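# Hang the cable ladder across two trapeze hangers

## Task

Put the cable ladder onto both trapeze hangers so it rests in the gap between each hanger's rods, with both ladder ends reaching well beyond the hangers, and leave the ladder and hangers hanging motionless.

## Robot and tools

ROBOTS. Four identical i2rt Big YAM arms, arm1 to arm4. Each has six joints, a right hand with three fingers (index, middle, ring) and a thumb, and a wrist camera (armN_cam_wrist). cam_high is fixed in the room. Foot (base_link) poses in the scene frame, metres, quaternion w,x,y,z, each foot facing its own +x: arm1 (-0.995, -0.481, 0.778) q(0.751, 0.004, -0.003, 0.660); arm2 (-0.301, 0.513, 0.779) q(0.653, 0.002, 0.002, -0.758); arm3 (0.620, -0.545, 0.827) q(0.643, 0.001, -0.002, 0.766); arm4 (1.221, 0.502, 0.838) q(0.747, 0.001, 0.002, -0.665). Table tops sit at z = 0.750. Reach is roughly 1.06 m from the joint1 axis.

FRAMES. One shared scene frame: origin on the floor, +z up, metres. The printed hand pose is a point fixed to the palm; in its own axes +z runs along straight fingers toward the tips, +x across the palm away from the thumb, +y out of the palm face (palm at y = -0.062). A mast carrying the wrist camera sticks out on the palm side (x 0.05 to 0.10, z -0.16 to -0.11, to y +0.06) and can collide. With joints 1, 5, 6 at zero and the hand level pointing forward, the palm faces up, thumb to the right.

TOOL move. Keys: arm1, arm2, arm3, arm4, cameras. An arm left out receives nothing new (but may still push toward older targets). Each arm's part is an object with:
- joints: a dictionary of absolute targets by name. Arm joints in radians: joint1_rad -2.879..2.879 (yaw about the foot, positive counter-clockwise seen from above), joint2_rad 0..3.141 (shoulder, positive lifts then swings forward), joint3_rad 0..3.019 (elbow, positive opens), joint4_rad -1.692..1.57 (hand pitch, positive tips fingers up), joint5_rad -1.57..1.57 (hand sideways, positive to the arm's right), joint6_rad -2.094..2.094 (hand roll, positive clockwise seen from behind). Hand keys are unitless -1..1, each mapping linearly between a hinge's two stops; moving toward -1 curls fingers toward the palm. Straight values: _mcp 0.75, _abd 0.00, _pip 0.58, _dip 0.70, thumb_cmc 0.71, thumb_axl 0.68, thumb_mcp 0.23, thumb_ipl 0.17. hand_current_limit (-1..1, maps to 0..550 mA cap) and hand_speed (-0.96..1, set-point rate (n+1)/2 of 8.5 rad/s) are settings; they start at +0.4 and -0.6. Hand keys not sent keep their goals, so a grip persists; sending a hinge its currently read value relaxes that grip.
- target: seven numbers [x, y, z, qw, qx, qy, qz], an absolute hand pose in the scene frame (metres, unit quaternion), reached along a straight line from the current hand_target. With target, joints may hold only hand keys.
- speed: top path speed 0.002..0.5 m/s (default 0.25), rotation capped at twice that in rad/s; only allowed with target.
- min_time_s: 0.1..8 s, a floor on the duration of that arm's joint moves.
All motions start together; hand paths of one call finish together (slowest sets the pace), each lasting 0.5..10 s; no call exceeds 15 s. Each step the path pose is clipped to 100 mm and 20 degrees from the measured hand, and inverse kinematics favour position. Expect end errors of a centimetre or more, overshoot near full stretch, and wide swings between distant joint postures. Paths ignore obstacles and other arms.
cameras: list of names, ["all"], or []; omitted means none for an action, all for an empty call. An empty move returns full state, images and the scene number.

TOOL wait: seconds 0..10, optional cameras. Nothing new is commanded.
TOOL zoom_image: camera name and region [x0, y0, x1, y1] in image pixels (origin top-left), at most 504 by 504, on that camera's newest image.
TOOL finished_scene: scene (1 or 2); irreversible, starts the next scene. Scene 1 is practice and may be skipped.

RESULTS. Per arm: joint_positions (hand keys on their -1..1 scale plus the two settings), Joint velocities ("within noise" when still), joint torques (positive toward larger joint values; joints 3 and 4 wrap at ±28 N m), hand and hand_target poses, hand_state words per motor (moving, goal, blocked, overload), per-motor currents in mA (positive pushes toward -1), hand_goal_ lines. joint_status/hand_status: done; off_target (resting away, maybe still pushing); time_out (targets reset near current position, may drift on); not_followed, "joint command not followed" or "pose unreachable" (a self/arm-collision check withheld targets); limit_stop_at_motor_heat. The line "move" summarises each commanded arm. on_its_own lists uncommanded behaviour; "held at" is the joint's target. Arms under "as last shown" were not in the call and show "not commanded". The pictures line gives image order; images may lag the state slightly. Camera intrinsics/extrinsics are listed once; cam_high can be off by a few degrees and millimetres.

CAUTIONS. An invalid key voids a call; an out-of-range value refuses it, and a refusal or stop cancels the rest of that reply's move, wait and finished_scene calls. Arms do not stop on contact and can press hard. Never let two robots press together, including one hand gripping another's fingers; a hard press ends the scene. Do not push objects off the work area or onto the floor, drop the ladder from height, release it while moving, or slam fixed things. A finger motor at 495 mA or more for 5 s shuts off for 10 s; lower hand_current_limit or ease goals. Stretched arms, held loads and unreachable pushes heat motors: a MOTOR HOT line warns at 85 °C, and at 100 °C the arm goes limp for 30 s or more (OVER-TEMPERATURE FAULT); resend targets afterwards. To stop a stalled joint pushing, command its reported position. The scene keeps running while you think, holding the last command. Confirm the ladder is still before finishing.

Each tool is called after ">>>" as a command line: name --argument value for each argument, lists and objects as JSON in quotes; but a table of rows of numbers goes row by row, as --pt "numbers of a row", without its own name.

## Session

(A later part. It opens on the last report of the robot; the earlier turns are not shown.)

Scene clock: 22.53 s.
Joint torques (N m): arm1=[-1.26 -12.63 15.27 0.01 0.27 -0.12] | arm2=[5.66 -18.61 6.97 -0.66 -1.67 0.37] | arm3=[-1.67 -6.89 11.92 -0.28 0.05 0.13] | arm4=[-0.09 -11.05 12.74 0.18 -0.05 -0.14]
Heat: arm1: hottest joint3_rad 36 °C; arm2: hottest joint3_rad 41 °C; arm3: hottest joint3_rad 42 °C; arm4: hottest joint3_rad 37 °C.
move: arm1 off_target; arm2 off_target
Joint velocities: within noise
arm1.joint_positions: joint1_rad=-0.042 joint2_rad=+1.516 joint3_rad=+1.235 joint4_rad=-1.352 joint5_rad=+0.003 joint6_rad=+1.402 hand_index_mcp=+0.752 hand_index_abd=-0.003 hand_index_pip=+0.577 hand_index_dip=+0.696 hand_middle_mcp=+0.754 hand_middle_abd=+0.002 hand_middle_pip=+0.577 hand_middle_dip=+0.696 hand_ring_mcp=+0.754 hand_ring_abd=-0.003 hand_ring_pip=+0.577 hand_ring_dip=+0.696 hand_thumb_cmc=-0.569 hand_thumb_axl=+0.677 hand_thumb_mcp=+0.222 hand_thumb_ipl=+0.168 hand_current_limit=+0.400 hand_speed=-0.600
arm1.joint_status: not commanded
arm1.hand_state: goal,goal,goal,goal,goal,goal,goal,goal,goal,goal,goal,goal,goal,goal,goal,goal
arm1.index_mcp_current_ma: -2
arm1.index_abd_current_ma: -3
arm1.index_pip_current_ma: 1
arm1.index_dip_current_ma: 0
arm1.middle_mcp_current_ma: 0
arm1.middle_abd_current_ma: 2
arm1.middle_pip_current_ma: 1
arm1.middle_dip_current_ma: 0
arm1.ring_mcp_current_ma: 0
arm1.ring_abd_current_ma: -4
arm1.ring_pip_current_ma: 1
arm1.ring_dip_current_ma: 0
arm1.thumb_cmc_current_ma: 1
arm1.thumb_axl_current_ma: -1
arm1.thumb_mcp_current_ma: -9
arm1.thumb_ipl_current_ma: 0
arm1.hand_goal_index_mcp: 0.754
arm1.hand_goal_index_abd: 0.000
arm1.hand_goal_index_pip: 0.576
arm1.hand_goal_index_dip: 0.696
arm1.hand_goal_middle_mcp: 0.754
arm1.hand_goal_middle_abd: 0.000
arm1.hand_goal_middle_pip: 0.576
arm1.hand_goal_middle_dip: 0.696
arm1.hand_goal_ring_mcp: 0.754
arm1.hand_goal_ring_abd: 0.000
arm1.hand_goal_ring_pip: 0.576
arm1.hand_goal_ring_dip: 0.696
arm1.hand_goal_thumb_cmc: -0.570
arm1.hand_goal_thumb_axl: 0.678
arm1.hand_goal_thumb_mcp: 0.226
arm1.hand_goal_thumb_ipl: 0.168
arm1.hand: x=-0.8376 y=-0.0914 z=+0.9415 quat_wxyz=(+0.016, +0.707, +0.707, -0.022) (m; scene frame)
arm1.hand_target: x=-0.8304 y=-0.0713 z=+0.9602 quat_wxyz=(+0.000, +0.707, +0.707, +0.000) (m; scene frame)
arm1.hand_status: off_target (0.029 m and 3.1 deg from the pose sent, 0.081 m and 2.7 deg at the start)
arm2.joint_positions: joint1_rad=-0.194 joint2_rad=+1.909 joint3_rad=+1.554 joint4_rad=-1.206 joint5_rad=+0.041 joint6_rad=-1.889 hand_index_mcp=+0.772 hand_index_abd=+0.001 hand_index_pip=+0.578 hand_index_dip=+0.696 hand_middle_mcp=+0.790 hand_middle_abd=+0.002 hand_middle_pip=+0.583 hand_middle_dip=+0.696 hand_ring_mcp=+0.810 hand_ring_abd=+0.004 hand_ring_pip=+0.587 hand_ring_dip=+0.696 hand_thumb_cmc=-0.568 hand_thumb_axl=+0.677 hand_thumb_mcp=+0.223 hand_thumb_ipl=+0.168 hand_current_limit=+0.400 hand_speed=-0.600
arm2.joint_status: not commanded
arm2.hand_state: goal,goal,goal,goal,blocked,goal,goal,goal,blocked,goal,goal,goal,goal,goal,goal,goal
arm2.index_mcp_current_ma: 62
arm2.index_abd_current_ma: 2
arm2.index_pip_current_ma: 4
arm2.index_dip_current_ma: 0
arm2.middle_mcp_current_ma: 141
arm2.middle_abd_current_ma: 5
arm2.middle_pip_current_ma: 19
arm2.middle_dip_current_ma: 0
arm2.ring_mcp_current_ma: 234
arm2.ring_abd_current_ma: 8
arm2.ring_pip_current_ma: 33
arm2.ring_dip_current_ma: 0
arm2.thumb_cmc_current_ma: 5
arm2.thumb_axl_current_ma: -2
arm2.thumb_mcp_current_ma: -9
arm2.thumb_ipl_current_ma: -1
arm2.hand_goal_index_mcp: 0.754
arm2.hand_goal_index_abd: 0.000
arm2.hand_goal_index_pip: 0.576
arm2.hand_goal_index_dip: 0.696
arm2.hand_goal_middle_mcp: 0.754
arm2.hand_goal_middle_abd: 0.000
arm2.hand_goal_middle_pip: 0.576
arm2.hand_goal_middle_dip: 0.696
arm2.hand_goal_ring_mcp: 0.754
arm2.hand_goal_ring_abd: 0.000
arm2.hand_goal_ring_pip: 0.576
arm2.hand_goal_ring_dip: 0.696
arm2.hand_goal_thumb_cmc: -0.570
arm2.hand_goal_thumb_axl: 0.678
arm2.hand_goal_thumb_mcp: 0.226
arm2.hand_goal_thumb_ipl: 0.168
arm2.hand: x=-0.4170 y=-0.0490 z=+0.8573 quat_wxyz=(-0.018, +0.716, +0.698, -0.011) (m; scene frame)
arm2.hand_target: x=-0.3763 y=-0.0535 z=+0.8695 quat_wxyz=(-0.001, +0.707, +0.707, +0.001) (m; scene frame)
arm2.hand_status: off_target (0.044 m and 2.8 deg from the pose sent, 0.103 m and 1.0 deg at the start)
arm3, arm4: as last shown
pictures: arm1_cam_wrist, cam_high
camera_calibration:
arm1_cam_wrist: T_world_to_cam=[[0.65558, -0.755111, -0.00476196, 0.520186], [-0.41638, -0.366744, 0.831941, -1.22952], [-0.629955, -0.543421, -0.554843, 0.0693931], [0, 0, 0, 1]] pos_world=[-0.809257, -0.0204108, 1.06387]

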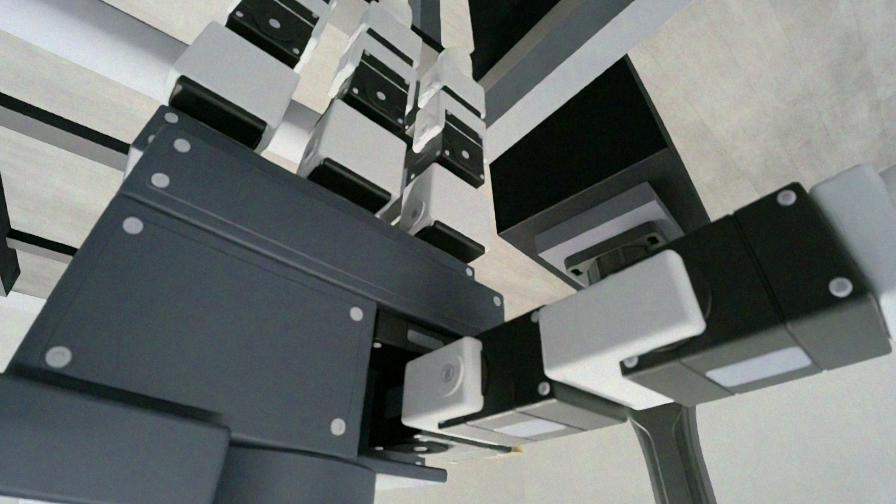

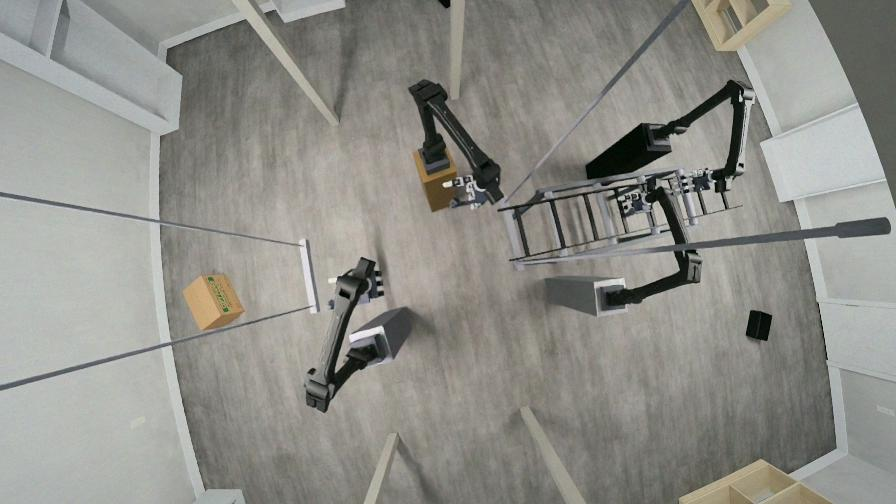

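>>> move --arm1 '{"target":[-0.85,-0.07,1.04,0,0.7071,0.7071,0],"speed":0.25}'

>>> move --arm1 '{"target":[-0.88,-0.075,1.03,0,0.7071,0.7071,0],"speed":0.25}' --cameras '["arm1_cam_wrist"]'

Scene clock: 24.00 s.
Joint torques (N m): arm1=[-0.15 -14.04 14.54 -0.57 0.21 0.04] | arm2=[5.77 -18.49 6.98 -0.58 -1.68 0.36] | arm3=[-1.67 -7.3 11.9 -0.29 0.04 0.14] | arm4=[-0.03 -11.05 12.75 0.2 -0.06 -0.15]
Heat: arm1: hottest joint3_rad 37 °C; arm2: hottest joint3_rad 41 °C; arm3: hottest joint3_rad 43 °C; arm4: hottest joint3_rad 37 °C.
move: arm1 off_target
Joint velocities: within noise
arm1.joint_positions: joint1_rad=-0.013 joint2_rad=+1.497 joint3_rad=+1.422 joint4_rad=-1.549 joint5_rad=+0.003 joint6_rad=+1.429 hand_index_mcp=+0.752 hand_index_abd=-0.003 hand_index_pip=+0.577 hand_index_dip=+0.696 hand_middle_mcp=+0.754 hand_middle_abd=+0.002 hand_middle_pip=+0.577 hand_middle_dip=+0.696 hand_ring_mcp=+0.754 hand_ring_abd=-0.003 hand_ring_pip=+0.577 hand_ring_dip=+0.696 hand_thumb_cmc=-0.569 hand_thumb_axl=+0.677 hand_thumb_mcp=+0.222 hand_thumb_ipl=+0.168 hand_current_limit=+0.400 hand_speed=-0.600
arm1.joint_status: not commanded
arm1.hand_state: goal,goal,goal,goal,goal,goal,goal,goal,goal,goal,goal,goal,goal,goal,goal,goal
arm1.index_mcp_current_ma: -2
arm1.index_abd_current_ma: -3
arm1.index_pip_current_ma: 1
arm1.index_dip_current_ma: 0
arm1.middle_mcp_current_ma: 0
arm1.middle_abd_current_ma: 2
arm1.middle_pip_current_ma: 1
arm1.middle_dip_current_ma: 0
arm1.ring_mcp_current_ma: 0
arm1.ring_abd_current_ma: -3
arm1.ring_pip_current_ma: 1
arm1.ring_dip_current_ma: 0
arm1.thumb_cmc_current_ma: 1
arm1.thumb_axl_current_ma: -1
arm1.thumb_mcp_current_ma: -9
arm1.thumb_ipl_current_ma: 0
arm1.hand_goal_index_mcp: 0.754
arm1.hand_goal_index_abd: 0.000
arm1.hand_goal_index_pip: 0.576
arm1.hand_goal_index_dip: 0.696
arm1.hand_goal_middle_mcp: 0.754
arm1.hand_goal_middle_abd: 0.000
arm1.hand_goal_middle_pip: 0.576
arm1.hand_goal_middle_dip: 0.696
arm1.hand_goal_ring_mcp: 0.754
arm1.hand_goal_ring_abd: 0.000
arm1.hand_goal_ring_pip: 0.576
arm1.hand_goal_ring_dip: 0.696
arm1.hand_goal_thumb_cmc: -0.570
arm1.hand_goal_thumb_axl: 0.678
arm1.hand_goal_thumb_mcp: 0.226
arm1.hand_goal_thumb_ipl: 0.168
arm1.hand: x=-0.8480 y=-0.0813 z=+1.0199 quat_wxyz=(+0.013, +0.706, +0.707, -0.017) (m; scene frame)
arm1.hand_target: x=-0.8502 y=-0.0708 z=+1.0399 quat_wxyz=(+0.000, +0.707, +0.707, +0.000) (m; scene frame)
arm1.hand_status: off_target (0.023 m and 2.5 deg from the pose sent, 0.102 m and 3.1 deg at the start)
arm2, arm3, arm4: as last shown
pictures: none

Scene clock: 25.07 s.
Joint torques (N m): arm1=[-0.79 -15.33 10.59 0.51 0.24 0.06] | arm2=[5.66 -18.61 6.97 -0.65 -1.66 0.37] | arm3=[-1.73 -6.71 11.89 -0.21 0.05 0.11] | arm4=[-0.09 -11.16 12.77 0.21 -0.05 -0.14]
Heat: arm1: hottest joint3_rad 37 °C; arm2: hottest joint3_rad 41 °C; arm3: hottest joint3_rad 43 °C; arm4: hottest joint3_rad 37 °C.
move: arm1 off_target
Joint velocities: within noise
arm1.joint_positions: joint1_rad=+0.059 joint2_rad=+1.495 joint3_rad=+1.422 joint4_rad=-1.543 joint5_rad=+0.002 joint6_rad=+1.496 hand_index_mcp=+0.752 hand_index_abd=-0.003 hand_index_pip=+0.577 hand_index_dip=+0.696 hand_middle_mcp=+0.754 hand_middle_abd=+0.002 hand_middle_pip=+0.577 hand_middle_dip=+0.696 hand_ring_mcp=+0.754 hand_ring_abd=-0.003 hand_ring_pip=+0.577 hand_ring_dip=+0.696 hand_thumb_cmc=-0.569 hand_thumb_axl=+0.677 hand_thumb_mcp=+0.222 hand_thumb_ipl=+0.168 hand_current_limit=+0.400 hand_speed=-0.600
arm1.joint_status: not commanded
arm1.hand_state: goal,goal,goal,goal,goal,goal,goal,goal,goal,goal,goal,goal,goal,goal,goal,goal
arm1.index_mcp_current_ma: -2
arm1.index_abd_current_ma: -3
arm1.index_pip_current_ma: 1
arm1.index_dip_current_ma: 0
arm1.middle_mcp_current_ma: 0
arm1.middle_abd_current_ma: 2
arm1.middle_pip_current_ma: 1
arm1.middle_dip_current_ma: 0
arm1.ring_mcp_current_ma: 0
arm1.ring_abd_current_ma: -3
arm1.ring_pip_current_ma: 1
arm1.ring_dip_current_ma: 0
arm1.thumb_cmc_current_ma: 1
arm1.thumb_axl_current_ma: -1
arm1.thumb_mcp_current_ma: -9
arm1.thumb_ipl_current_ma: 0
arm1.hand_goal_index_mcp: 0.754
arm1.hand_goal_index_abd: 0.000
arm1.hand_goal_index_pip: 0.576
arm1.hand_goal_index_dip: 0.696
arm1.hand_goal_middle_mcp: 0.754
arm1.hand_goal_middle_abd: 0.000
arm1.hand_goal_middle_pip: 0.576
arm1.hand_goal_middle_dip: 0.696
arm1.hand_goal_ring_mcp: 0.754
arm1.hand_goal_ring_abd: 0.000
arm1.hand_goal_ring_pip: 0.576
arm1.hand_goal_ring_dip: 0.696
arm1.hand_goal_thumb_cmc: -0.570
arm1.hand_goal_thumb_axl: 0.678
arm1.hand_goal_thumb_mcp: 0.226
arm1.hand_goal_thumb_ipl: 0.168
arm1.hand: x=-0.8787 y=-0.0764 z=+1.0208 quat_wxyz=(+0.012, +0.705, +0.709, -0.013) (m; scene frame)
arm1.hand_target: x=-0.8800 y=-0.0751 z=+1.0300 quat_wxyz=(+0.000, +0.707, +0.707, +0.000) (m; scene frame)
arm1.hand_status: off_target (0.009 m and 2.1 deg from the pose sent, 0.034 m and 2.5 deg at the start)
arm2, arm3, arm4: as last shown
pictures: arm1_cam_wrist
camera_calibration:
arm1_cam_wrist: T_world_to_cam=[[0.660212, -0.750949, -0.0139769, 0.572661], [-0.419214, -0.383873, 0.82274, -1.30144], [-0.623201, -0.537323, -0.568246, 0.115801], [0, 0, 0, 1]] pos_world=[-0.851491, -0.00732493, 1.14455]

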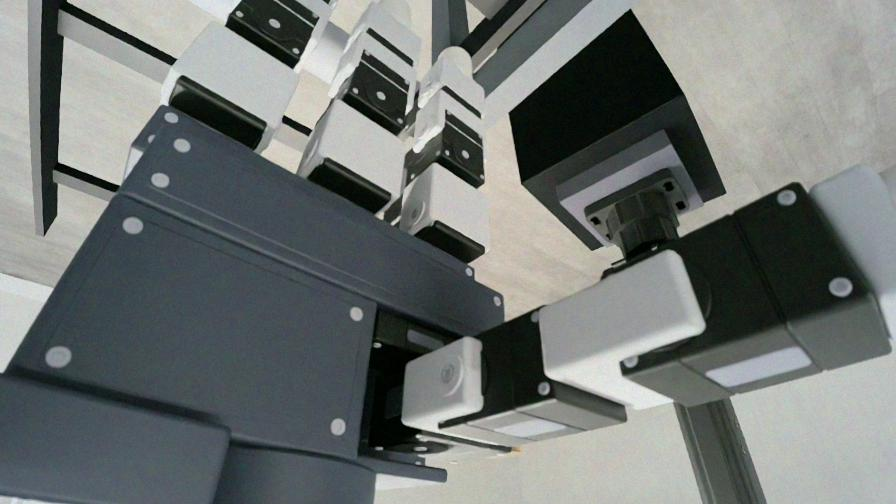

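>>> move --arm1 '{"target":[-0.882,-0.075,0.87,0,0.7071,0.7071,0],"speed":0.25}'

Scene clock: 26.70 s.
Joint torques (N m): arm1=[-0.32 -5.66 4.3 3.37 0.27 -0.06] | arm2=[5.89 -18.61 6.99 -0.59 -1.68 0.36] | arm3=[-2.02 -6.71 11.78 -0.25 0.07 0.09] | arm4=[-0.03 -11.05 12.72 0.2 -0.06 -0.15]
Heat: arm1: hottest joint3_rad 36 °C; arm2: hottest joint3_rad 41 °C; arm3: hottest joint3_rad 44 °C; arm4: hottest joint3_rad 37 °C.
move: arm1 off_target
Joint velocities: within noise
arm1.joint_positions: joint1_rad=+0.060 joint2_rad=+1.484 joint3_rad=+1.158 joint4_rad=-1.187 joint5_rad=+0.001 joint6_rad=+1.510 hand_index_mcp=+0.754 hand_index_abd=+0.058 hand_index_pip=+0.572 hand_index_dip=+0.686 hand_middle_mcp=+0.754 hand_middle_abd=+0.004 hand_middle_pip=+0.576 hand_middle_dip=+0.695 hand_ring_mcp=+0.755 hand_ring_abd=+0.003 hand_ring_pip=+0.576 hand_ring_dip=+0.694 hand_thumb_cmc=-0.569 hand_thumb_axl=+0.677 hand_thumb_mcp=+0.220 hand_thumb_ipl=+0.167 hand_current_limit=+0.400 hand_speed=-0.600
arm1.joint_status: not commanded
arm1.hand_state: goal,blocked,goal,goal,goal,goal,goal,goal,goal,goal,goal,goal,goal,goal,goal,goal
arm1.index_mcp_current_ma: 0
arm1.index_abd_current_ma: 150
arm1.index_pip_current_ma: -5
arm1.index_dip_current_ma: -18
arm1.middle_mcp_current_ma: 0
arm1.middle_abd_current_ma: 4
arm1.middle_pip_current_ma: 0
arm1.middle_dip_current_ma: -1
arm1.ring_mcp_current_ma: 2
arm1.ring_abd_current_ma: 4
arm1.ring_pip_current_ma: 0
arm1.ring_dip_current_ma: -3
arm1.thumb_cmc_current_ma: 1
arm1.thumb_axl_current_ma: -1
arm1.thumb_mcp_current_ma: -13
arm1.thumb_ipl_current_ma: -1
arm1.hand_goal_index_mcp: 0.754
arm1.hand_goal_index_abd: 0.000
arm1.hand_goal_index_pip: 0.576
arm1.hand_goal_index_dip: 0.696
arm1.hand_goal_middle_mcp: 0.754
arm1.hand_goal_middle_abd: 0.000
arm1.hand_goal_middle_pip: 0.576
arm1.hand_goal_middle_dip: 0.696
arm1.hand_goal_ring_mcp: 0.754
arm1.hand_goal_ring_abd: 0.000
arm1.hand_goal_ring_pip: 0.576
arm1.hand_goal_ring_dip: 0.696
arm1.hand_goal_thumb_cmc: -0.570
arm1.hand_goal_thumb_axl: 0.678
arm1.hand_goal_thumb_mcp: 0.226
arm1.hand_goal_thumb_ipl: 0.168
arm1.hand: x=-0.8796 y=-0.0744 z=+0.9251 quat_wxyz=(-0.023, +0.709, +0.704, +0.025) (m; scene frame)
arm1.hand_target: x=-0.8826 y=-0.0803 z=+0.8743 quat_wxyz=(+0.000, +0.707, +0.707, +0.000) (m; scene frame)
arm1.hand_status: off_target (0.055 m and 3.9 deg from the pose sent, 0.151 m and 2.1 deg at the start)
arm2, arm3, arm4: as last shown
arm2.joint_positions: joint1_rad=-0.194 joint2_rad=+1.909 joint3_rad=+1.554 joint4_rad=-1.206 joint5_rad=+0.041 joint6_rad=-1.889 hand_index_mcp=+0.772 hand_index_abd=+0.001 hand_index_pip=+0.578 hand_index_dip=+0.696 hand_middle_mcp=+0.790 hand_middle_abd=+0.002 hand_middle_pip=+0.583 hand_middle_dip=+0.696 hand_ring_mcp=+0.810 hand_ring_abd=+0.003 hand_ring_pip=+0.587 hand_ring_dip=+0.696 hand_thumb_cmc=-0.568 hand_thumb_axl=+0.677 hand_thumb_mcp=+0.223 hand_thumb_ipl=+0.168 hand_current_limit=+0.400 hand_speed=-0.600
arm2.hand: x=-0.4170 y=-0.0490 z=+0.8576 quat_wxyz=(-0.018, +0.716, +0.698, -0.011) (m; scene frame)
arm2.hand_target: x=-0.3763 y=-0.0535 z=+0.8696 quat_wxyz=(-0.001, +0.707, +0.707, +0.001) (m; scene frame)
pictures: none

>>> move --arm1 '{"target":[-0.87,-0.03,1.03,0,0.7071,0.7071,0],"speed":0.25}'

>>> move --arm1 '{"target":[-0.885,-0.03,1.0,0,0.7071,0.7071,0],"speed":0.25}'

>>> move --arm1 '{"target":[-0.885,-0.03,0.87,0,0.7071,0.7071,0],"speed":0.25}' --cameras '["arm1_cam_wrist"]'

Scene clock: 29.27 s.
Joint torques (N m): arm1=[-1.96 -14.74 14.01 -0.43 0.3 -0.14] | arm2=[5.54 -18.78 7.01 -0.55 -1.66 0.36] | arm3=[-1.85 -7.36 11.9 -0.25 0.03 0.11] | arm4=[0.03 -10.99 12.74 0.2 -0.05 -0.15]
Heat: arm1: hottest joint3_rad 36 °C; arm2: hottest joint3_rad 41 °C; arm3: hottest joint3_rad 45 °C; arm4: hottest joint3_rad 37 °C.
move: arm1 off_target
Joint velocities: within noise
arm1.joint_positions: joint1_rad=+0.059 joint2_rad=+1.591 joint3_rad=+1.516 joint4_rad=-1.537 joint5_rad=+0.001 joint6_rad=+1.499 hand_index_mcp=+0.753 hand_index_abd=+0.002 hand_index_pip=+0.573 hand_index_dip=+0.694 hand_middle_mcp=+0.754 hand_middle_abd=-0.002 hand_middle_pip=+0.576 hand_middle_dip=+0.695 hand_ring_mcp=+0.755 hand_ring_abd=-0.002 hand_ring_pip=+0.576 hand_ring_dip=+0.694 hand_thumb_cmc=-0.569 hand_thumb_axl=+0.677 hand_thumb_mcp=+0.220 hand_thumb_ipl=+0.167 hand_current_limit=+0.400 hand_speed=-0.600
arm1.joint_status: not commanded
arm1.hand_state: goal,goal,goal,goal,goal,goal,goal,goal,goal,goal,goal,goal,goal,goal,goal,goal
arm1.index_mcp_current_ma: -2
arm1.index_abd_current_ma: 2
arm1.index_pip_current_ma: -5
arm1.index_dip_current_ma: -3
arm1.middle_mcp_current_ma: 0
arm1.middle_abd_current_ma: -2
arm1.middle_pip_current_ma: 0
arm1.middle_dip_current_ma: -1
arm1.ring_mcp_current_ma: 1
arm1.ring_abd_current_ma: -2
arm1.ring_pip_current_ma: 0
arm1.ring_dip_current_ma: -3
arm1.thumb_cmc_current_ma: 1
arm1.thumb_axl_current_ma: -1
arm1.thumb_mcp_current_ma: -13
arm1.thumb_ipl_current_ma: -1
arm1.hand_goal_index_mcp: 0.754
arm1.hand_goal_index_abd: 0.000
arm1.hand_goal_index_pip: 0.576
arm1.hand_goal_index_dip: 0.696
arm1.hand_goal_middle_mcp: 0.754
arm1.hand_goal_middle_abd: 0.000
arm1.hand_goal_middle_pip: 0.576
arm1.hand_goal_middle_dip: 0.696
arm1.hand_goal_ring_mcp: 0.754
arm1.hand_goal_ring_abd: 0.000
arm1.hand_goal_ring_pip: 0.576
arm1.hand_goal_ring_dip: 0.696
arm1.hand_goal_thumb_cmc: -0.570
arm1.hand_goal_thumb_axl: 0.678
arm1.hand_goal_thumb_mcp: 0.226
arm1.hand_goal_thumb_ipl: 0.168
arm1.hand: x=-0.8766 y=-0.0389 z=+1.0148 quat_wxyz=(+0.010, +0.706, +0.708, -0.012) (m; scene frame)
arm1.hand_target: x=-0.8701 y=-0.0307 z=+1.0300 quat_wxyz=(+0.000, +0.707, +0.707, +0.000) (m; scene frame)
arm1.hand_status: off_target (0.019 m and 1.8 deg from the pose sent, 0.114 m and 3.9 deg at the start)
arm2: as last shown
arm3.joint_positions: joint1_rad=+0.231 joint2_rad=+1.379 joint3_rad=+1.345 joint4_rad=-1.577 joint5_rad=+0.002 joint6_rad=+1.955 hand_index_mcp=+0.755 hand_index_abd=+0.001 hand_index_pip=+0.577 hand_index_dip=+0.696 hand_middle_mcp=+0.755 hand_middle_abd=+0.001 hand_middle_pip=+0.577 hand_middle_dip=+0.696 hand_ring_mcp=+0.755 hand_ring_abd=+0.001 hand_ring_pip=+0.577 hand_ring_dip=+0.696 hand_thumb_cmc=-0.568 hand_thumb_axl=+0.677 hand_thumb_mcp=+0.224 hand_thumb_ipl=+0.168 hand_current_limit=+0.400 hand_speed=-0.600
arm3.joint_status: not commanded
arm3.hand_state: goal,goal,goal,goal,goal,goal,goal,goal,goal,goal,goal,goal,goal,goal,goal,goal
arm3.index_mcp_current_ma: 0
arm3.index_abd_current_ma: 0
arm3.index_pip_current_ma: 0
arm3.index_dip_current_ma: 0
arm3.middle_mcp_current_ma: 0
arm3.middle_abd_current_ma: 0
arm3.middle_pip_current_ma: 0
arm3.middle_dip_current_ma: 0
arm3.ring_mcp_current_ma: 0
arm3.ring_abd_current_ma: 0
arm3.ring_pip_current_ma: 0
arm3.ring_dip_current_ma: 0
arm3.thumb_cmc_current_ma: 1
arm3.thumb_axl_current_ma: 0
arm3.thumb_mcp_current_ma: -1
arm3.thumb_ipl_current_ma: 0
arm3.hand_goal_index_mcp: 0.754
arm3.hand_goal_index_abd: 0.000
arm3.hand_goal_index_pip: 0.576
arm3.hand_goal_index_dip: 0.696
arm3.hand_goal_middle_mcp: 0.754
arm3.hand_goal_middle_abd: 0.000
arm3.hand_goal_middle_pip: 0.576
arm3.hand_goal_middle_dip: 0.696
arm3.hand_goal_ring_mcp: 0.754
arm3.hand_goal_ring_abd: 0.000
arm3.hand_goal_ring_pip: 0.576
arm3.hand_goal_ring_dip: 0.696
arm3.hand_goal_thumb_cmc: -0.570
arm3.hand_goal_thumb_axl: 0.678
arm3.hand_goal_thumb_mcp: 0.226
arm3.hand_goal_thumb_ipl: 0.168
arm3.hand: x=+0.5525 y=-0.2104 z=+1.0850 quat_wxyz=(+0.018, +0.700, +0.714, -0.005) (m; scene frame)
arm3.hand_target: x=+0.5503 y=-0.2006 z=+1.0998 quat_wxyz=(+0.000, +0.707, +0.707, +0.000) (m; scene frame)
arm3.hand_status: not commanded
arm4.joint_positions: joint1_rad=-0.658 joint2_rad=+1.475 joint3_rad=+1.576 joint4_rad=-1.698 joint5_rad=-0.003 joint6_rad=-2.094 hand_index_mcp=+0.755 hand_index_abd=+0.003 hand_index_pip=+0.577 hand_index_dip=+0.696 hand_middle_mcp=+0.755 hand_middle_abd=+0.002 hand_middle_pip=+0.577 hand_middle_dip=+0.696 hand_ring_mcp=+0.755 hand_ring_abd=+0.002 hand_ring_pip=+0.577 hand_ring_dip=+0.696 hand_thumb_cmc=-0.569 hand_thumb_axl=+0.677 hand_thumb_mcp=+0.224 hand_thumb_ipl=+0.168 hand_current_limit=+0.400 hand_speed=-0.600
arm4.joint_status: not commanded
arm4.hand_state: goal,goal,goal,goal,goal,goal,goal,goal,goal,goal,goal,goal,goal,goal,goal,goal
arm4.index_mcp_current_ma: 5
arm4.index_abd_current_ma: 11
arm4.index_pip_current_ma: 4
arm4.index_dip_current_ma: 0
arm4.middle_mcp_current_ma: 4
arm4.middle_abd_current_ma: 9
arm4.middle_pip_current_ma: 4
arm4.middle_dip_current_ma: 0
arm4.ring_mcp_current_ma: 4
arm4.ring_abd_current_ma: 9
arm4.ring_pip_current_ma: 3
arm4.ring_dip_current_ma: 0
arm4.thumb_cmc_current_ma: 7
arm4.thumb_axl_current_ma: -4
arm4.thumb_mcp_current_ma: -14
arm4.thumb_ipl_current_ma: -2
arm4.hand_goal_index_mcp: 0.754
arm4.hand_goal_index_abd: 0.000
arm4.hand_goal_index_pip: 0.576
arm4.hand_goal_index_dip: 0.696
arm4.hand_goal_middle_mcp: 0.754
arm4.hand_goal_middle_abd: 0.000
arm4.hand_goal_middle_pip: 0.576
arm4.hand_goal_middle_dip: 0.696
arm4.hand_goal_ring_mcp: 0.754
arm4.hand_goal_ring_abd: 0.000
arm4.hand_goal_ring_pip: 0.576
arm4.hand_goal_ring_dip: 0.696
arm4.hand_goal_thumb_cmc: -0.570
arm4.hand_goal_thumb_axl: 0.678
arm4.hand_goal_thumb_mcp: 0.226
arm4.hand_goal_thumb_ipl: 0.168
arm4.hand: x=+1.0854 y=+0.1104 z=+1.1422 quat_wxyz=(-0.003, +0.714, +0.700, +0.014) (m; scene frame)
arm4.hand_target: x=+1.0802 y=+0.1003 z=+1.1499 quat_wxyz=(-0.001, +0.709, +0.705, -0.001) (m; scene frame)
arm4.hand_status: not commanded
pictures: none

Scene clock: 30.23 s.
Joint torques (N m): arm1=[-0.09 -14.56 10.24 0.65 0.26 0.05] | arm2=[6.18 -18.55 6.95 -0.64 -1.65 0.37] | arm3=[-1.38 -7.18 11.82 -0.38 0.06 0.12] | arm4=[-0.09 -10.99 12.75 0.18 -0.06 -0.15]
Heat: arm1: hottest joint3_rad 36 °C; arm2: hottest joint3_rad 41 °C; arm3: hottest joint3_rad 45 °C; arm4: hottest joint3_rad 37 °C.
move: arm1 done
Joint velocities: within noise
arm1.joint_positions: joint1_rad=+0.067 joint2_rad=+1.593 joint3_rad=+1.485 joint4_rad=-1.481 joint5_rad=+0.001 joint6_rad=+1.513 hand_index_mcp=+0.753 hand_index_abd=+0.002 hand_index_pip=+0.573 hand_index_dip=+0.694 hand_middle_mcp=+0.754 hand_middle_abd=-0.002 hand_middle_pip=+0.576 hand_middle_dip=+0.695 hand_ring_mcp=+0.755 hand_ring_abd=-0.002 hand_ring_pip=+0.576 hand_ring_dip=+0.694 hand_thumb_cmc=-0.569 hand_thumb_axl=+0.677 hand_thumb_mcp=+0.220 hand_thumb_ipl=+0.167 hand_current_limit=+0.400 hand_speed=-0.600
arm1.joint_status: not commanded
arm1.hand_state: goal,goal,goal,goal,goal,goal,goal,goal,goal,goal,goal,goal,goal,goal,goal,goal
arm1.index_mcp_current_ma: -2
arm1.index_abd_current_ma: 2
arm1.index_pip_current_ma: -5
arm1.index_dip_current_ma: -3
arm1.middle_mcp_current_ma: 0
arm1.middle_abd_current_ma: -2
arm1.middle_pip_current_ma: 0
arm1.middle_dip_current_ma: -1
arm1.ring_mcp_current_ma: 1
arm1.ring_abd_current_ma: -2
arm1.ring_pip_current_ma: 0
arm1.ring_dip_current_ma: -3
arm1.thumb_cmc_current_ma: 1
arm1.thumb_axl_current_ma: -1
arm1.thumb_mcp_current_ma: -13
arm1.thumb_ipl_current_ma: -1
arm1.hand_goal_index_mcp: 0.754
arm1.hand_goal_index_abd: 0.000
arm1.hand_goal_index_pip: 0.576
arm1.hand_goal_index_dip: 0.696
arm1.hand_goal_middle_mcp: 0.754
arm1.hand_goal_middle_abd: 0.000
arm1.hand_goal_middle_pip: 0.576
arm1.hand_goal_middle_dip: 0.696
arm1.hand_goal_ring_mcp: 0.754
arm1.hand_goal_ring_abd: 0.000
arm1.hand_goal_ring_pip: 0.576
arm1.hand_goal_ring_dip: 0.696
arm1.hand_goal_thumb_cmc: -0.570
arm1.hand_goal_thumb_axl: 0.678
arm1.hand_goal_thumb_mcp: 0.226
arm1.hand_goal_thumb_ipl: 0.168
arm1.hand: x=-0.8800 y=-0.0340 z=+1.0014 quat_wxyz=(+0.003, +0.708, +0.706, -0.004) (m; scene frame)
arm1.hand_target: x=-0.8849 y=-0.0300 z=+1.0000 quat_wxyz=(+0.000, +0.707, +0.707, +0.000) (m; scene frame)
arm1.hand_status: done (0.007 m and 0.5 deg from the pose sent, 0.019 m and 1.8 deg at the start)
arm2, arm3, arm4: as last shown
pictures: none

Scene clock: 31.40 s.
Joint torques (N m): arm1=[-0.09 -7.41 4.78 2.95 0.24 -0.02] | arm2=[6.01 -18.67 7.01 -0.61 -1.67 0.37] | arm3=[-1.73 -7.3 11.9 -0.32 0.07 0.13] | arm4=[-0.09 -10.93 12.77 0.18 -0.05 -0.15]
Heat: arm1: hottest joint3_rad 36 °C; arm2: hottest joint3_rad 41 °C; arm3: hottest joint3_rad 45 °C; arm4: hottest joint3_rad 38 °C.
move: arm1 off_target
Joint velocities: within noise
arm1.joint_positions: joint1_rad=+0.071 joint2_rad=+1.595 joint3_rad=+1.288 joint4_rad=-1.204 joint5_rad=+0.002 joint6_rad=+1.519 hand_index_mcp=+0.750 hand_index_abd=+0.046 hand_index_pip=+0.568 hand_index_dip=+0.687 hand_middle_mcp=+0.751 hand_middle_abd=+0.004 hand_middle_pip=+0.575 hand_middle_dip=+0.694 hand_ring_mcp=+0.755 hand_ring_abd=+0.003 hand_ring_pip=+0.575 hand_ring_dip=+0.693 hand_thumb_cmc=-0.570 hand_thumb_axl=+0.677 hand_thumb_mcp=+0.219 hand_thumb_ipl=+0.167 hand_current_limit=+0.400 hand_speed=-0.600
arm1.joint_status: not commanded
arm1.hand_state: goal,blocked,goal,goal,goal,goal,goal,goal,goal,goal,goal,goal,goal,goal,goal,goal
arm1.index_mcp_current_ma: -7
arm1.index_abd_current_ma: 111
arm1.index_pip_current_ma: -14
arm1.index_dip_current_ma: -17
arm1.middle_mcp_current_ma: -4
arm1.middle_abd_current_ma: 4
arm1.middle_pip_current_ma: -1
arm1.middle_dip_current_ma: -2
arm1.ring_mcp_current_ma: 1
arm1.ring_abd_current_ma: 4
arm1.ring_pip_current_ma: -1
arm1.ring_dip_current_ma: -4
arm1.thumb_cmc_current_ma: 0
arm1.thumb_axl_current_ma: -1
arm1.thumb_mcp_current_ma: -15
arm1.thumb_ipl_current_ma: -1
arm1.hand_goal_index_mcp: 0.754
arm1.hand_goal_index_abd: 0.000
arm1.hand_goal_index_pip: 0.576
arm1.hand_goal_index_dip: 0.696
arm1.hand_goal_middle_mcp: 0.754
arm1.hand_goal_middle_abd: 0.000
arm1.hand_goal_middle_pip: 0.576
arm1.hand_goal_middle_dip: 0.696
arm1.hand_goal_ring_mcp: 0.754
arm1.hand_goal_ring_abd: 0.000
arm1.hand_goal_ring_pip: 0.576
arm1.hand_goal_ring_dip: 0.696
arm1.hand_goal_thumb_cmc: -0.570
arm1.hand_goal_thumb_axl: 0.678
arm1.hand_goal_thumb_mcp: 0.226
arm1.hand_goal_thumb_ipl: 0.168
arm1.hand: x=-0.8817 y=-0.0288 z=+0.9263 quat_wxyz=(-0.023, +0.709, +0.705, +0.026) (m; scene frame)
arm1.hand_target: x=-0.8855 y=-0.0350 z=+0.8737 quat_wxyz=(+0.000, +0.707, +0.707, +0.000) (m; scene frame)
arm1.hand_status: off_target (0.056 m and 4.0 deg from the pose sent, 0.131 m and 0.5 deg at the start)
arm2, arm3, arm4: as last shown
pictures: arm1_cam_wrist
camera_calibration:
arm1_cam_wrist: T_world_to_cam=[[0.651999, -0.752955, -0.0891928, 0.671467], [-0.428708, -0.463116, 0.775715, -1.17377], [-0.625385, -0.467528, -0.624749, 0.138211], [0, 0, 0, 1]] pos_world=[-0.854564, 0.0266126, 1.05674]

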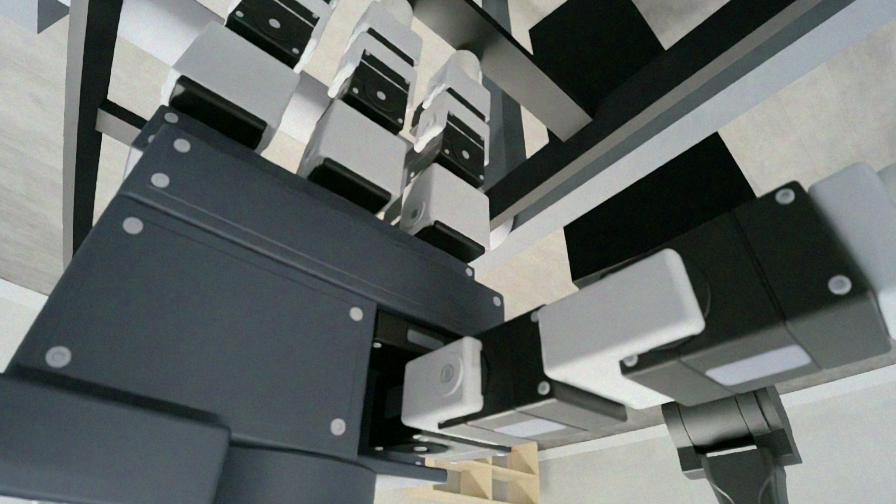

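>>> zoom_image --camera "arm1_cam_wrist" --region '[300, 0, 620, 250]'

Scaled by 1.575 from the camera's 896x504 image, which has a finer 1280x720 frame.

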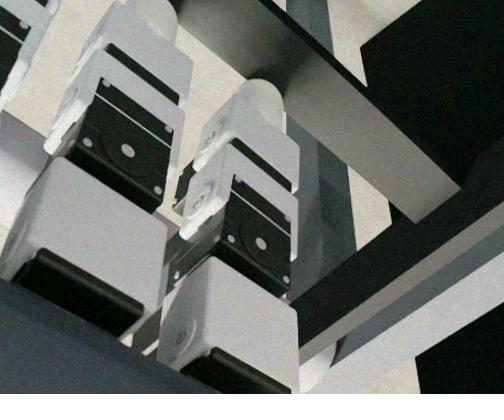

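>>> move --arm1 '{"target":[-0.905,-0.035,0.99,0,0.7071,0.7071,0],"speed":0.3}'

>>> move --arm1 '{"target":[-0.905,-0.035,0.87,0,0.7071,0.7071,0],"speed":0.25}' --cameras '["arm1_cam_wrist"]'

Scene clock: 34.63 s.
Joint torques (N m): arm1=[-0.21 -15.27 14.38 -0.51 0.14 0.05] | arm2=[5.71 -18.43 6.94 -0.62 -1.67 0.37] | arm3=[-1.85 -7.18 11.88 -0.35 0.06 0.1] | arm4=[-0.21 -11.05 12.78 0.18 -0.06 -0.14]
Heat: arm1: hottest joint3_rad 36 °C; arm2: hottest joint3_rad 41 °C; arm3: hottest joint3_rad 46 °C; arm4: hottest joint3_rad 38 °C.
move: arm1 off_target
Joint velocities: within noise
arm1.joint_positions: joint1_rad=+0.112 joint2_rad=+1.593 joint3_rad=+1.392 joint4_rad=-1.430 joint5_rad=+0.003 joint6_rad=+1.554 hand_index_mcp=+0.750 hand_index_abd=-0.002 hand_index_pip=+0.573 hand_index_dip=+0.694 hand_middle_mcp=+0.752 hand_middle_abd=+0.002 hand_middle_pip=+0.575 hand_middle_dip=+0.694 hand_ring_mcp=+0.754 hand_ring_abd=+0.002 hand_ring_pip=+0.575 hand_ring_dip=+0.693 hand_thumb_cmc=-0.570 hand_thumb_axl=+0.677 hand_thumb_mcp=+0.219 hand_thumb_ipl=+0.167 hand_current_limit=+0.400 hand_speed=-0.600
arm1.joint_status: not commanded
arm1.hand_state: goal,goal,goal,goal,goal,goal,goal,goal,goal,goal,goal,goal,goal,goal,goal,goal
arm1.index_mcp_current_ma: -6
arm1.index_abd_current_ma: -3
arm1.index_pip_current_ma: -5
arm1.index_dip_current_ma: -3
arm1.middle_mcp_current_ma: -3
arm1.middle_abd_current_ma: 2
arm1.middle_pip_current_ma: -1
arm1.middle_dip_current_ma: -2
arm1.ring_mcp_current_ma: 0
arm1.ring_abd_current_ma: 2
arm1.ring_pip_current_ma: -1
arm1.ring_dip_current_ma: -4
arm1.thumb_cmc_current_ma: 0
arm1.thumb_axl_current_ma: -1
arm1.thumb_mcp_current_ma: -15
arm1.thumb_ipl_current_ma: -1
arm1.hand_goal_index_mcp: 0.754
arm1.hand_goal_index_abd: 0.000
arm1.hand_goal_index_pip: 0.576
arm1.hand_goal_index_dip: 0.696
arm1.hand_goal_middle_mcp: 0.754
arm1.hand_goal_middle_abd: 0.000
arm1.hand_goal_middle_pip: 0.576
arm1.hand_goal_middle_dip: 0.696
arm1.hand_goal_ring_mcp: 0.754
arm1.hand_goal_ring_abd: 0.000
arm1.hand_goal_ring_pip: 0.576
arm1.hand_goal_ring_dip: 0.696
arm1.hand_goal_thumb_cmc: -0.570
arm1.hand_goal_thumb_axl: 0.678
arm1.hand_goal_thumb_mcp: 0.226
arm1.hand_goal_thumb_ipl: 0.168
arm1.hand: x=-0.9012 y=-0.0483 z=+0.9678 quat_wxyz=(+0.018, +0.706, +0.707, -0.018) (m; scene frame)
arm1.hand_target: x=-0.9050 y=-0.0359 z=+0.9900 quat_wxyz=(+0.000, +0.707, +0.707, +0.000) (m; scene frame)
arm1.hand_status: off_target (0.026 m and 2.9 deg from the pose sent, 0.068 m and 4.0 deg at the start)
arm2, arm3, arm4: as last shown
pictures: none

Scene clock: 35.80 s.
Joint torques (N m): arm1=[-0.09 -16.44 9.87 0.55 0.17 0.03] | arm2=[5.89 -18.61 7.01 -0.61 -1.67 0.35] | arm3=[-1.85 -6.83 11.78 -0.4 0.03 0.12] | arm4=[-0.15 -11.16 12.74 0.2 -0.05 -0.15]
Heat: arm1: hottest joint3_rad 36 °C; arm2: hottest joint3_rad 41 °C; arm3: hottest joint3_rad 46 °C; arm4: hottest joint3_rad 38 °C.
move: arm1 off_target
Joint velocities: within noise
arm1.joint_positions: joint1_rad=+0.112 joint2_rad=+1.687 joint3_rad=+1.217 joint4_rad=-1.144 joint5_rad=+0.003 joint6_rad=+1.555 hand_index_mcp=+0.750 hand_index_abd=-0.002 hand_index_pip=+0.573 hand_index_dip=+0.694 hand_middle_mcp=+0.752 hand_middle_abd=+0.002 hand_middle_pip=+0.575 hand_middle_dip=+0.694 hand_ring_mcp=+0.754 hand_ring_abd=+0.002 hand_ring_pip=+0.575 hand_ring_dip=+0.693 hand_thumb_cmc=-0.570 hand_thumb_axl=+0.677 hand_thumb_mcp=+0.219 hand_thumb_ipl=+0.167 hand_current_limit=+0.400 hand_speed=-0.600
arm1.joint_status: not commanded
arm1.hand_state: goal,goal,goal,goal,goal,goal,goal,goal,goal,goal,goal,goal,goal,goal,goal,goal
arm1.index_mcp_current_ma: -6
arm1.index_abd_current_ma: -2
arm1.index_pip_current_ma: -5
arm1.index_dip_current_ma: -3
arm1.middle_mcp_current_ma: -3
arm1.middle_abd_current_ma: 2
arm1.middle_pip_current_ma: -1
arm1.middle_dip_current_ma: -2
arm1.ring_mcp_current_ma: 0
arm1.ring_abd_current_ma: 2
arm1.ring_pip_current_ma: -1
arm1.ring_dip_current_ma: -4
arm1.thumb_cmc_current_ma: 0
arm1.thumb_axl_current_ma: -1
arm1.thumb_mcp_current_ma: -15
arm1.thumb_ipl_current_ma: -1
arm1.hand_goal_index_mcp: 0.754
arm1.hand_goal_index_abd: 0.000
arm1.hand_goal_index_pip: 0.576
arm1.hand_goal_index_dip: 0.696
arm1.hand_goal_middle_mcp: 0.754
arm1.hand_goal_middle_abd: 0.000
arm1.hand_goal_middle_pip: 0.576
arm1.hand_goal_middle_dip: 0.696
arm1.hand_goal_ring_mcp: 0.754
arm1.hand_goal_ring_abd: 0.000
arm1.hand_goal_ring_pip: 0.576
arm1.hand_goal_ring_dip: 0.696
arm1.hand_goal_thumb_cmc: -0.570
arm1.hand_goal_thumb_axl: 0.678
arm1.hand_goal_thumb_mcp: 0.226
arm1.hand_goal_thumb_ipl: 0.168
arm1.hand: x=-0.9013 y=-0.0419 z=+0.8616 quat_wxyz=(+0.012, +0.707, +0.707, -0.012) (m; scene frame)
arm1.hand_target: x=-0.9050 y=-0.0352 z=+0.8700 quat_wxyz=(+0.000, +0.707, +0.707, +0.000) (m; scene frame)
arm1.hand_status: off_target (0.011 m and 2.0 deg from the pose sent, 0.099 m and 2.9 deg at the start)
arm2.joint_positions: joint1_rad=-0.194 joint2_rad=+1.909 joint3_rad=+1.554 joint4_rad=-1.206 joint5_rad=+0.041 joint6_rad=-1.889 hand_index_mcp=+0.772 hand_index_abd=+0.001 hand_index_pip=+0.578 hand_index_dip=+0.696 hand_middle_mcp=+0.790 hand_middle_abd=+0.002 hand_middle_pip=+0.583 hand_middle_dip=+0.696 hand_ring_mcp=+0.810 hand_ring_abd=+0.003 hand_ring_pip=+0.587 hand_ring_dip=+0.696 hand_thumb_cmc=-0.568 hand_thumb_axl=+0.677 hand_thumb_mcp=+0.223 hand_thumb_ipl=+0.168 hand_current_limit=+0.400 hand_speed=-0.600
arm2.joint_status: not commanded
arm2.hand_state: goal,goal,goal,goal,blocked,goal,goal,goal,blocked,goal,goal,goal,goal,goal,goal,goal
arm2.index_mcp_current_ma: 62
arm2.index_abd_current_ma: 2
arm2.index_pip_current_ma: 4
arm2.index_dip_current_ma: 0
arm2.middle_mcp_current_ma: 141
arm2.middle_abd_current_ma: 5
arm2.middle_pip_current_ma: 19
arm2.middle_dip_current_ma: 0
arm2.ring_mcp_current_ma: 234
arm2.ring_abd_current_ma: 8
arm2.ring_pip_current_ma: 33
arm2.ring_dip_current_ma: 0
arm2.thumb_cmc_current_ma: 5
arm2.thumb_axl_current_ma: -2
arm2.thumb_mcp_current_ma: -9
arm2.thumb_ipl_current_ma: -1
arm2.hand_goal_index_mcp: 0.754
arm2.hand_goal_index_abd: 0.000
arm2.hand_goal_index_pip: 0.576
arm2.hand_goal_index_dip: 0.696
arm2.hand_goal_middle_mcp: 0.754
arm2.hand_goal_middle_abd: 0.000
arm2.hand_goal_middle_pip: 0.576
arm2.hand_goal_middle_dip: 0.696
arm2.hand_goal_ring_mcp: 0.754
arm2.hand_goal_ring_abd: 0.000
arm2.hand_goal_ring_pip: 0.576
arm2.hand_goal_ring_dip: 0.696
arm2.hand_goal_thumb_cmc: -0.570
arm2.hand_goal_thumb_axl: 0.678
arm2.hand_goal_thumb_mcp: 0.226
arm2.hand_goal_thumb_ipl: 0.168
arm2.hand: x=-0.4170 y=-0.0490 z=+0.8576 quat_wxyz=(-0.018, +0.716, +0.698, -0.011) (m; scene frame)
arm2.hand_target: x=-0.3763 y=-0.0535 z=+0.8696 quat_wxyz=(-0.001, +0.707, +0.707, +0.001) (m; scene frame)
arm2.hand_status: not commanded
arm3, arm4: as last shown
pictures: arm1_cam_wrist
camera_calibration:
arm1_cam_wrist: T_world_to_cam=[[0.656221, -0.754464, -0.0125836, 0.606317], [-0.423976, -0.382461, 0.820955, -1.16938], [-0.624194, -0.533393, -0.570854, 0.0312262], [0, 0, 0, 1]] pos_world=[-0.874178, 0.0268558, 0.985468]

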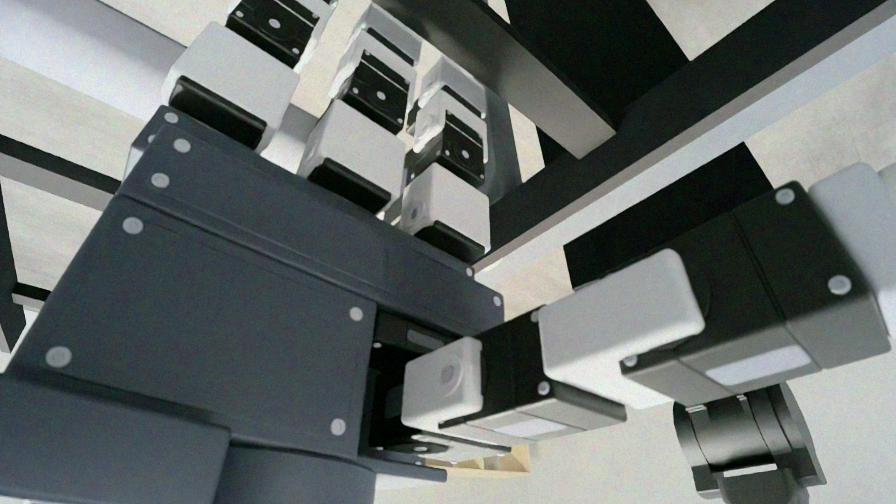

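>>> move --arm1 '{"target":[-0.76,-0.03,0.88,0,0.7071,0.7071,0],"speed":0.09}' --arm2 '{"target":[-0.31,-0.05,0.88,0,0.7071,0.7071,0],"speed":0.06}' --cameras '["cam_high","arm2_cam_wrist"]'

Scene clock: 38.20 s.
Joint torques (N m): arm1=[-3.19 -15.62 14.52 -0.49 1.51 -0.17] | arm2=[2.78 -17.9 7.42 -0.36 -0.99 0.24] | arm3=[-1.79 -6.89 11.95 -0.27 0.04 0.12] | arm4=[-0.09 -10.99 12.78 0.18 -0.06 -0.14]
Heat: arm1: hottest joint3_rad 37 °C; arm2: hottest joint3_rad 41 °C; arm3: hottest joint3_rad 47 °C; arm4: hottest joint3_rad 38 °C.
move: arm1 off_target; arm2 off_target
Joint velocities: within noise
arm1.joint_positions: joint1_rad=-0.137 joint2_rad=+1.718 joint3_rad=+1.263 joint4_rad=-1.169 joint5_rad=-0.027 joint6_rad=+1.278 hand_index_mcp=+0.775 hand_index_abd=-0.002 hand_index_pip=+0.582 hand_index_dip=+0.694 hand_middle_mcp=+0.774 hand_middle_abd=-0.002 hand_middle_pip=+0.580 hand_middle_dip=+0.694 hand_ring_mcp=+0.774 hand_ring_abd=-0.001 hand_ring_pip=+0.578 hand_ring_dip=+0.693 hand_thumb_cmc=-0.570 hand_thumb_axl=+0.677 hand_thumb_mcp=+0.219 hand_thumb_ipl=+0.167 hand_current_limit=+0.400 hand_speed=-0.600
arm1.joint_status: not commanded
arm1.hand_state: blocked,goal,goal,goal,blocked,goal,goal,goal,goal,goal,goal,goal,goal,goal,goal,goal
arm1.index_mcp_current_ma: 51
arm1.index_abd_current_ma: -2
arm1.index_pip_current_ma: 10
arm1.index_dip_current_ma: -3
arm1.middle_mcp_current_ma: 51
arm1.middle_abd_current_ma: -2
arm1.middle_pip_current_ma: 6
arm1.middle_dip_current_ma: -2
arm1.ring_mcp_current_ma: 49
arm1.ring_abd_current_ma: -1
arm1.ring_pip_current_ma: 3
arm1.ring_dip_current_ma: -3
arm1.thumb_cmc_current_ma: 0
arm1.thumb_axl_current_ma: -1
arm1.thumb_mcp_current_ma: -15
arm1.thumb_ipl_current_ma: -1
arm1.hand_goal_index_mcp: 0.754
arm1.hand_goal_index_abd: 0.000
arm1.hand_goal_index_pip: 0.576
arm1.hand_goal_index_dip: 0.696
arm1.hand_goal_middle_mcp: 0.754
arm1.hand_goal_middle_abd: 0.000
arm1.hand_goal_middle_pip: 0.576
arm1.hand_goal_middle_dip: 0.696
arm1.hand_goal_ring_mcp: 0.754
arm1.hand_goal_ring_abd: 0.000
arm1.hand_goal_ring_pip: 0.576
arm1.hand_goal_ring_dip: 0.696
arm1.hand_goal_thumb_cmc: -0.570
arm1.hand_goal_thumb_axl: 0.678
arm1.hand_goal_thumb_mcp: 0.226
arm1.hand_goal_thumb_ipl: 0.168
arm1.hand: x=-0.7891 y=-0.0436 z=+0.8594 quat_wxyz=(-0.003, +0.697, +0.716, -0.027) (m; scene frame)
arm1.hand_target: x=-0.7609 y=-0.0318 z=+0.8804 quat_wxyz=(+0.000, +0.707, +0.707, +0.000) (m; scene frame)
arm1.hand_status: off_target (0.038 m and 3.5 deg from the pose sent, 0.143 m and 1.9 deg at the start)
arm2.joint_positions: joint1_rad=-0.050 joint2_rad=+1.854 joint3_rad=+1.493 joint4_rad=-1.213 joint5_rad=+0.022 joint6_rad=-1.761 hand_index_mcp=+0.773 hand_index_abd=+0.001 hand_index_pip=+0.582 hand_index_dip=+0.697 hand_middle_mcp=+0.782 hand_middle_abd=+0.004 hand_middle_pip=+0.583 hand_middle_dip=+0.696 hand_ring_mcp=+0.791 hand_ring_abd=+0.005 hand_ring_pip=+0.588 hand_ring_dip=+0.696 hand_thumb_cmc=-0.568 hand_thumb_axl=+0.677 hand_thumb_mcp=+0.223 hand_thumb_ipl=+0.168 hand_current_limit=+0.400 hand_speed=-0.600
arm2.joint_status: not commanded
arm2.hand_state: goal,goal,goal,goal,blocked,goal,goal,goal,blocked,goal,goal,goal,goal,goal,goal,goal
arm2.index_mcp_current_ma: 69
arm2.index_abd_current_ma: 2
arm2.index_pip_current_ma: 18
arm2.index_dip_current_ma: 3
arm2.middle_mcp_current_ma: 108
arm2.middle_abd_current_ma: 9
arm2.middle_pip_current_ma: 20
arm2.middle_dip_current_ma: 0
arm2.ring_mcp_current_ma: 147
arm2.ring_abd_current_ma: 11
arm2.ring_pip_current_ma: 37
arm2.ring_dip_current_ma: 0
arm2.thumb_cmc_current_ma: 5
arm2.thumb_axl_current_ma: -2
arm2.thumb_mcp_current_ma: -9
arm2.thumb_ipl_current_ma: -1
arm2.hand_goal_index_mcp: 0.754
arm2.hand_goal_index_abd: 0.000
arm2.hand_goal_index_pip: 0.576
arm2.hand_goal_index_dip: 0.696
arm2.hand_goal_middle_mcp: 0.754
arm2.hand_goal_middle_abd: 0.000
arm2.hand_goal_middle_pip: 0.576
arm2.hand_goal_middle_dip: 0.696
arm2.hand_goal_ring_mcp: 0.754
arm2.hand_goal_ring_abd: 0.000
arm2.hand_goal_ring_pip: 0.576
arm2.hand_goal_ring_dip: 0.696
arm2.hand_goal_thumb_cmc: -0.570
arm2.hand_goal_thumb_axl: 0.678
arm2.hand_goal_thumb_mcp: 0.226
arm2.hand_goal_thumb_ipl: 0.168
arm2.hand: x=-0.3294 y=-0.0490 z=+0.8667 quat_wxyz=(-0.011, +0.710, +0.704, -0.002) (m; scene frame)
arm2.hand_target: x=-0.3102 y=-0.0496 z=+0.8797 quat_wxyz=(+0.000, +0.707, +0.707, +0.000) (m; scene frame)
arm2.hand_status: off_target (0.024 m and 1.4 deg from the pose sent, 0.109 m and 2.8 deg at the start)
arm3, arm4: as last shown
pictures: arm2_cam_wrist, cam_high
camera_calibration:
arm2_cam_wrist: T_world_to_cam=[[0.587372, -0.809273, 0.00846054, 0.17703], [-0.499127, -0.353998, 0.790922, -0.929122], [-0.637077, -0.468788, -0.611859, 0.418804], [0, 0, 0, 1]] pos_world=[-0.300922, 0.010688, 0.989614]

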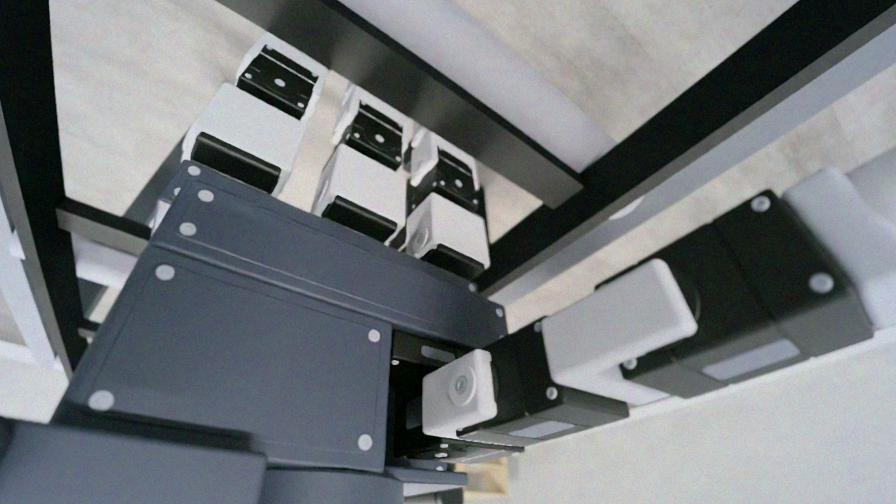

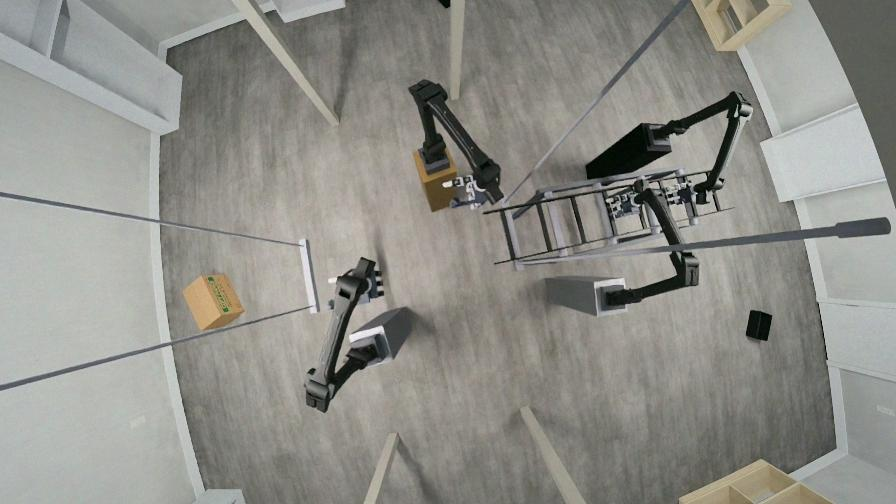

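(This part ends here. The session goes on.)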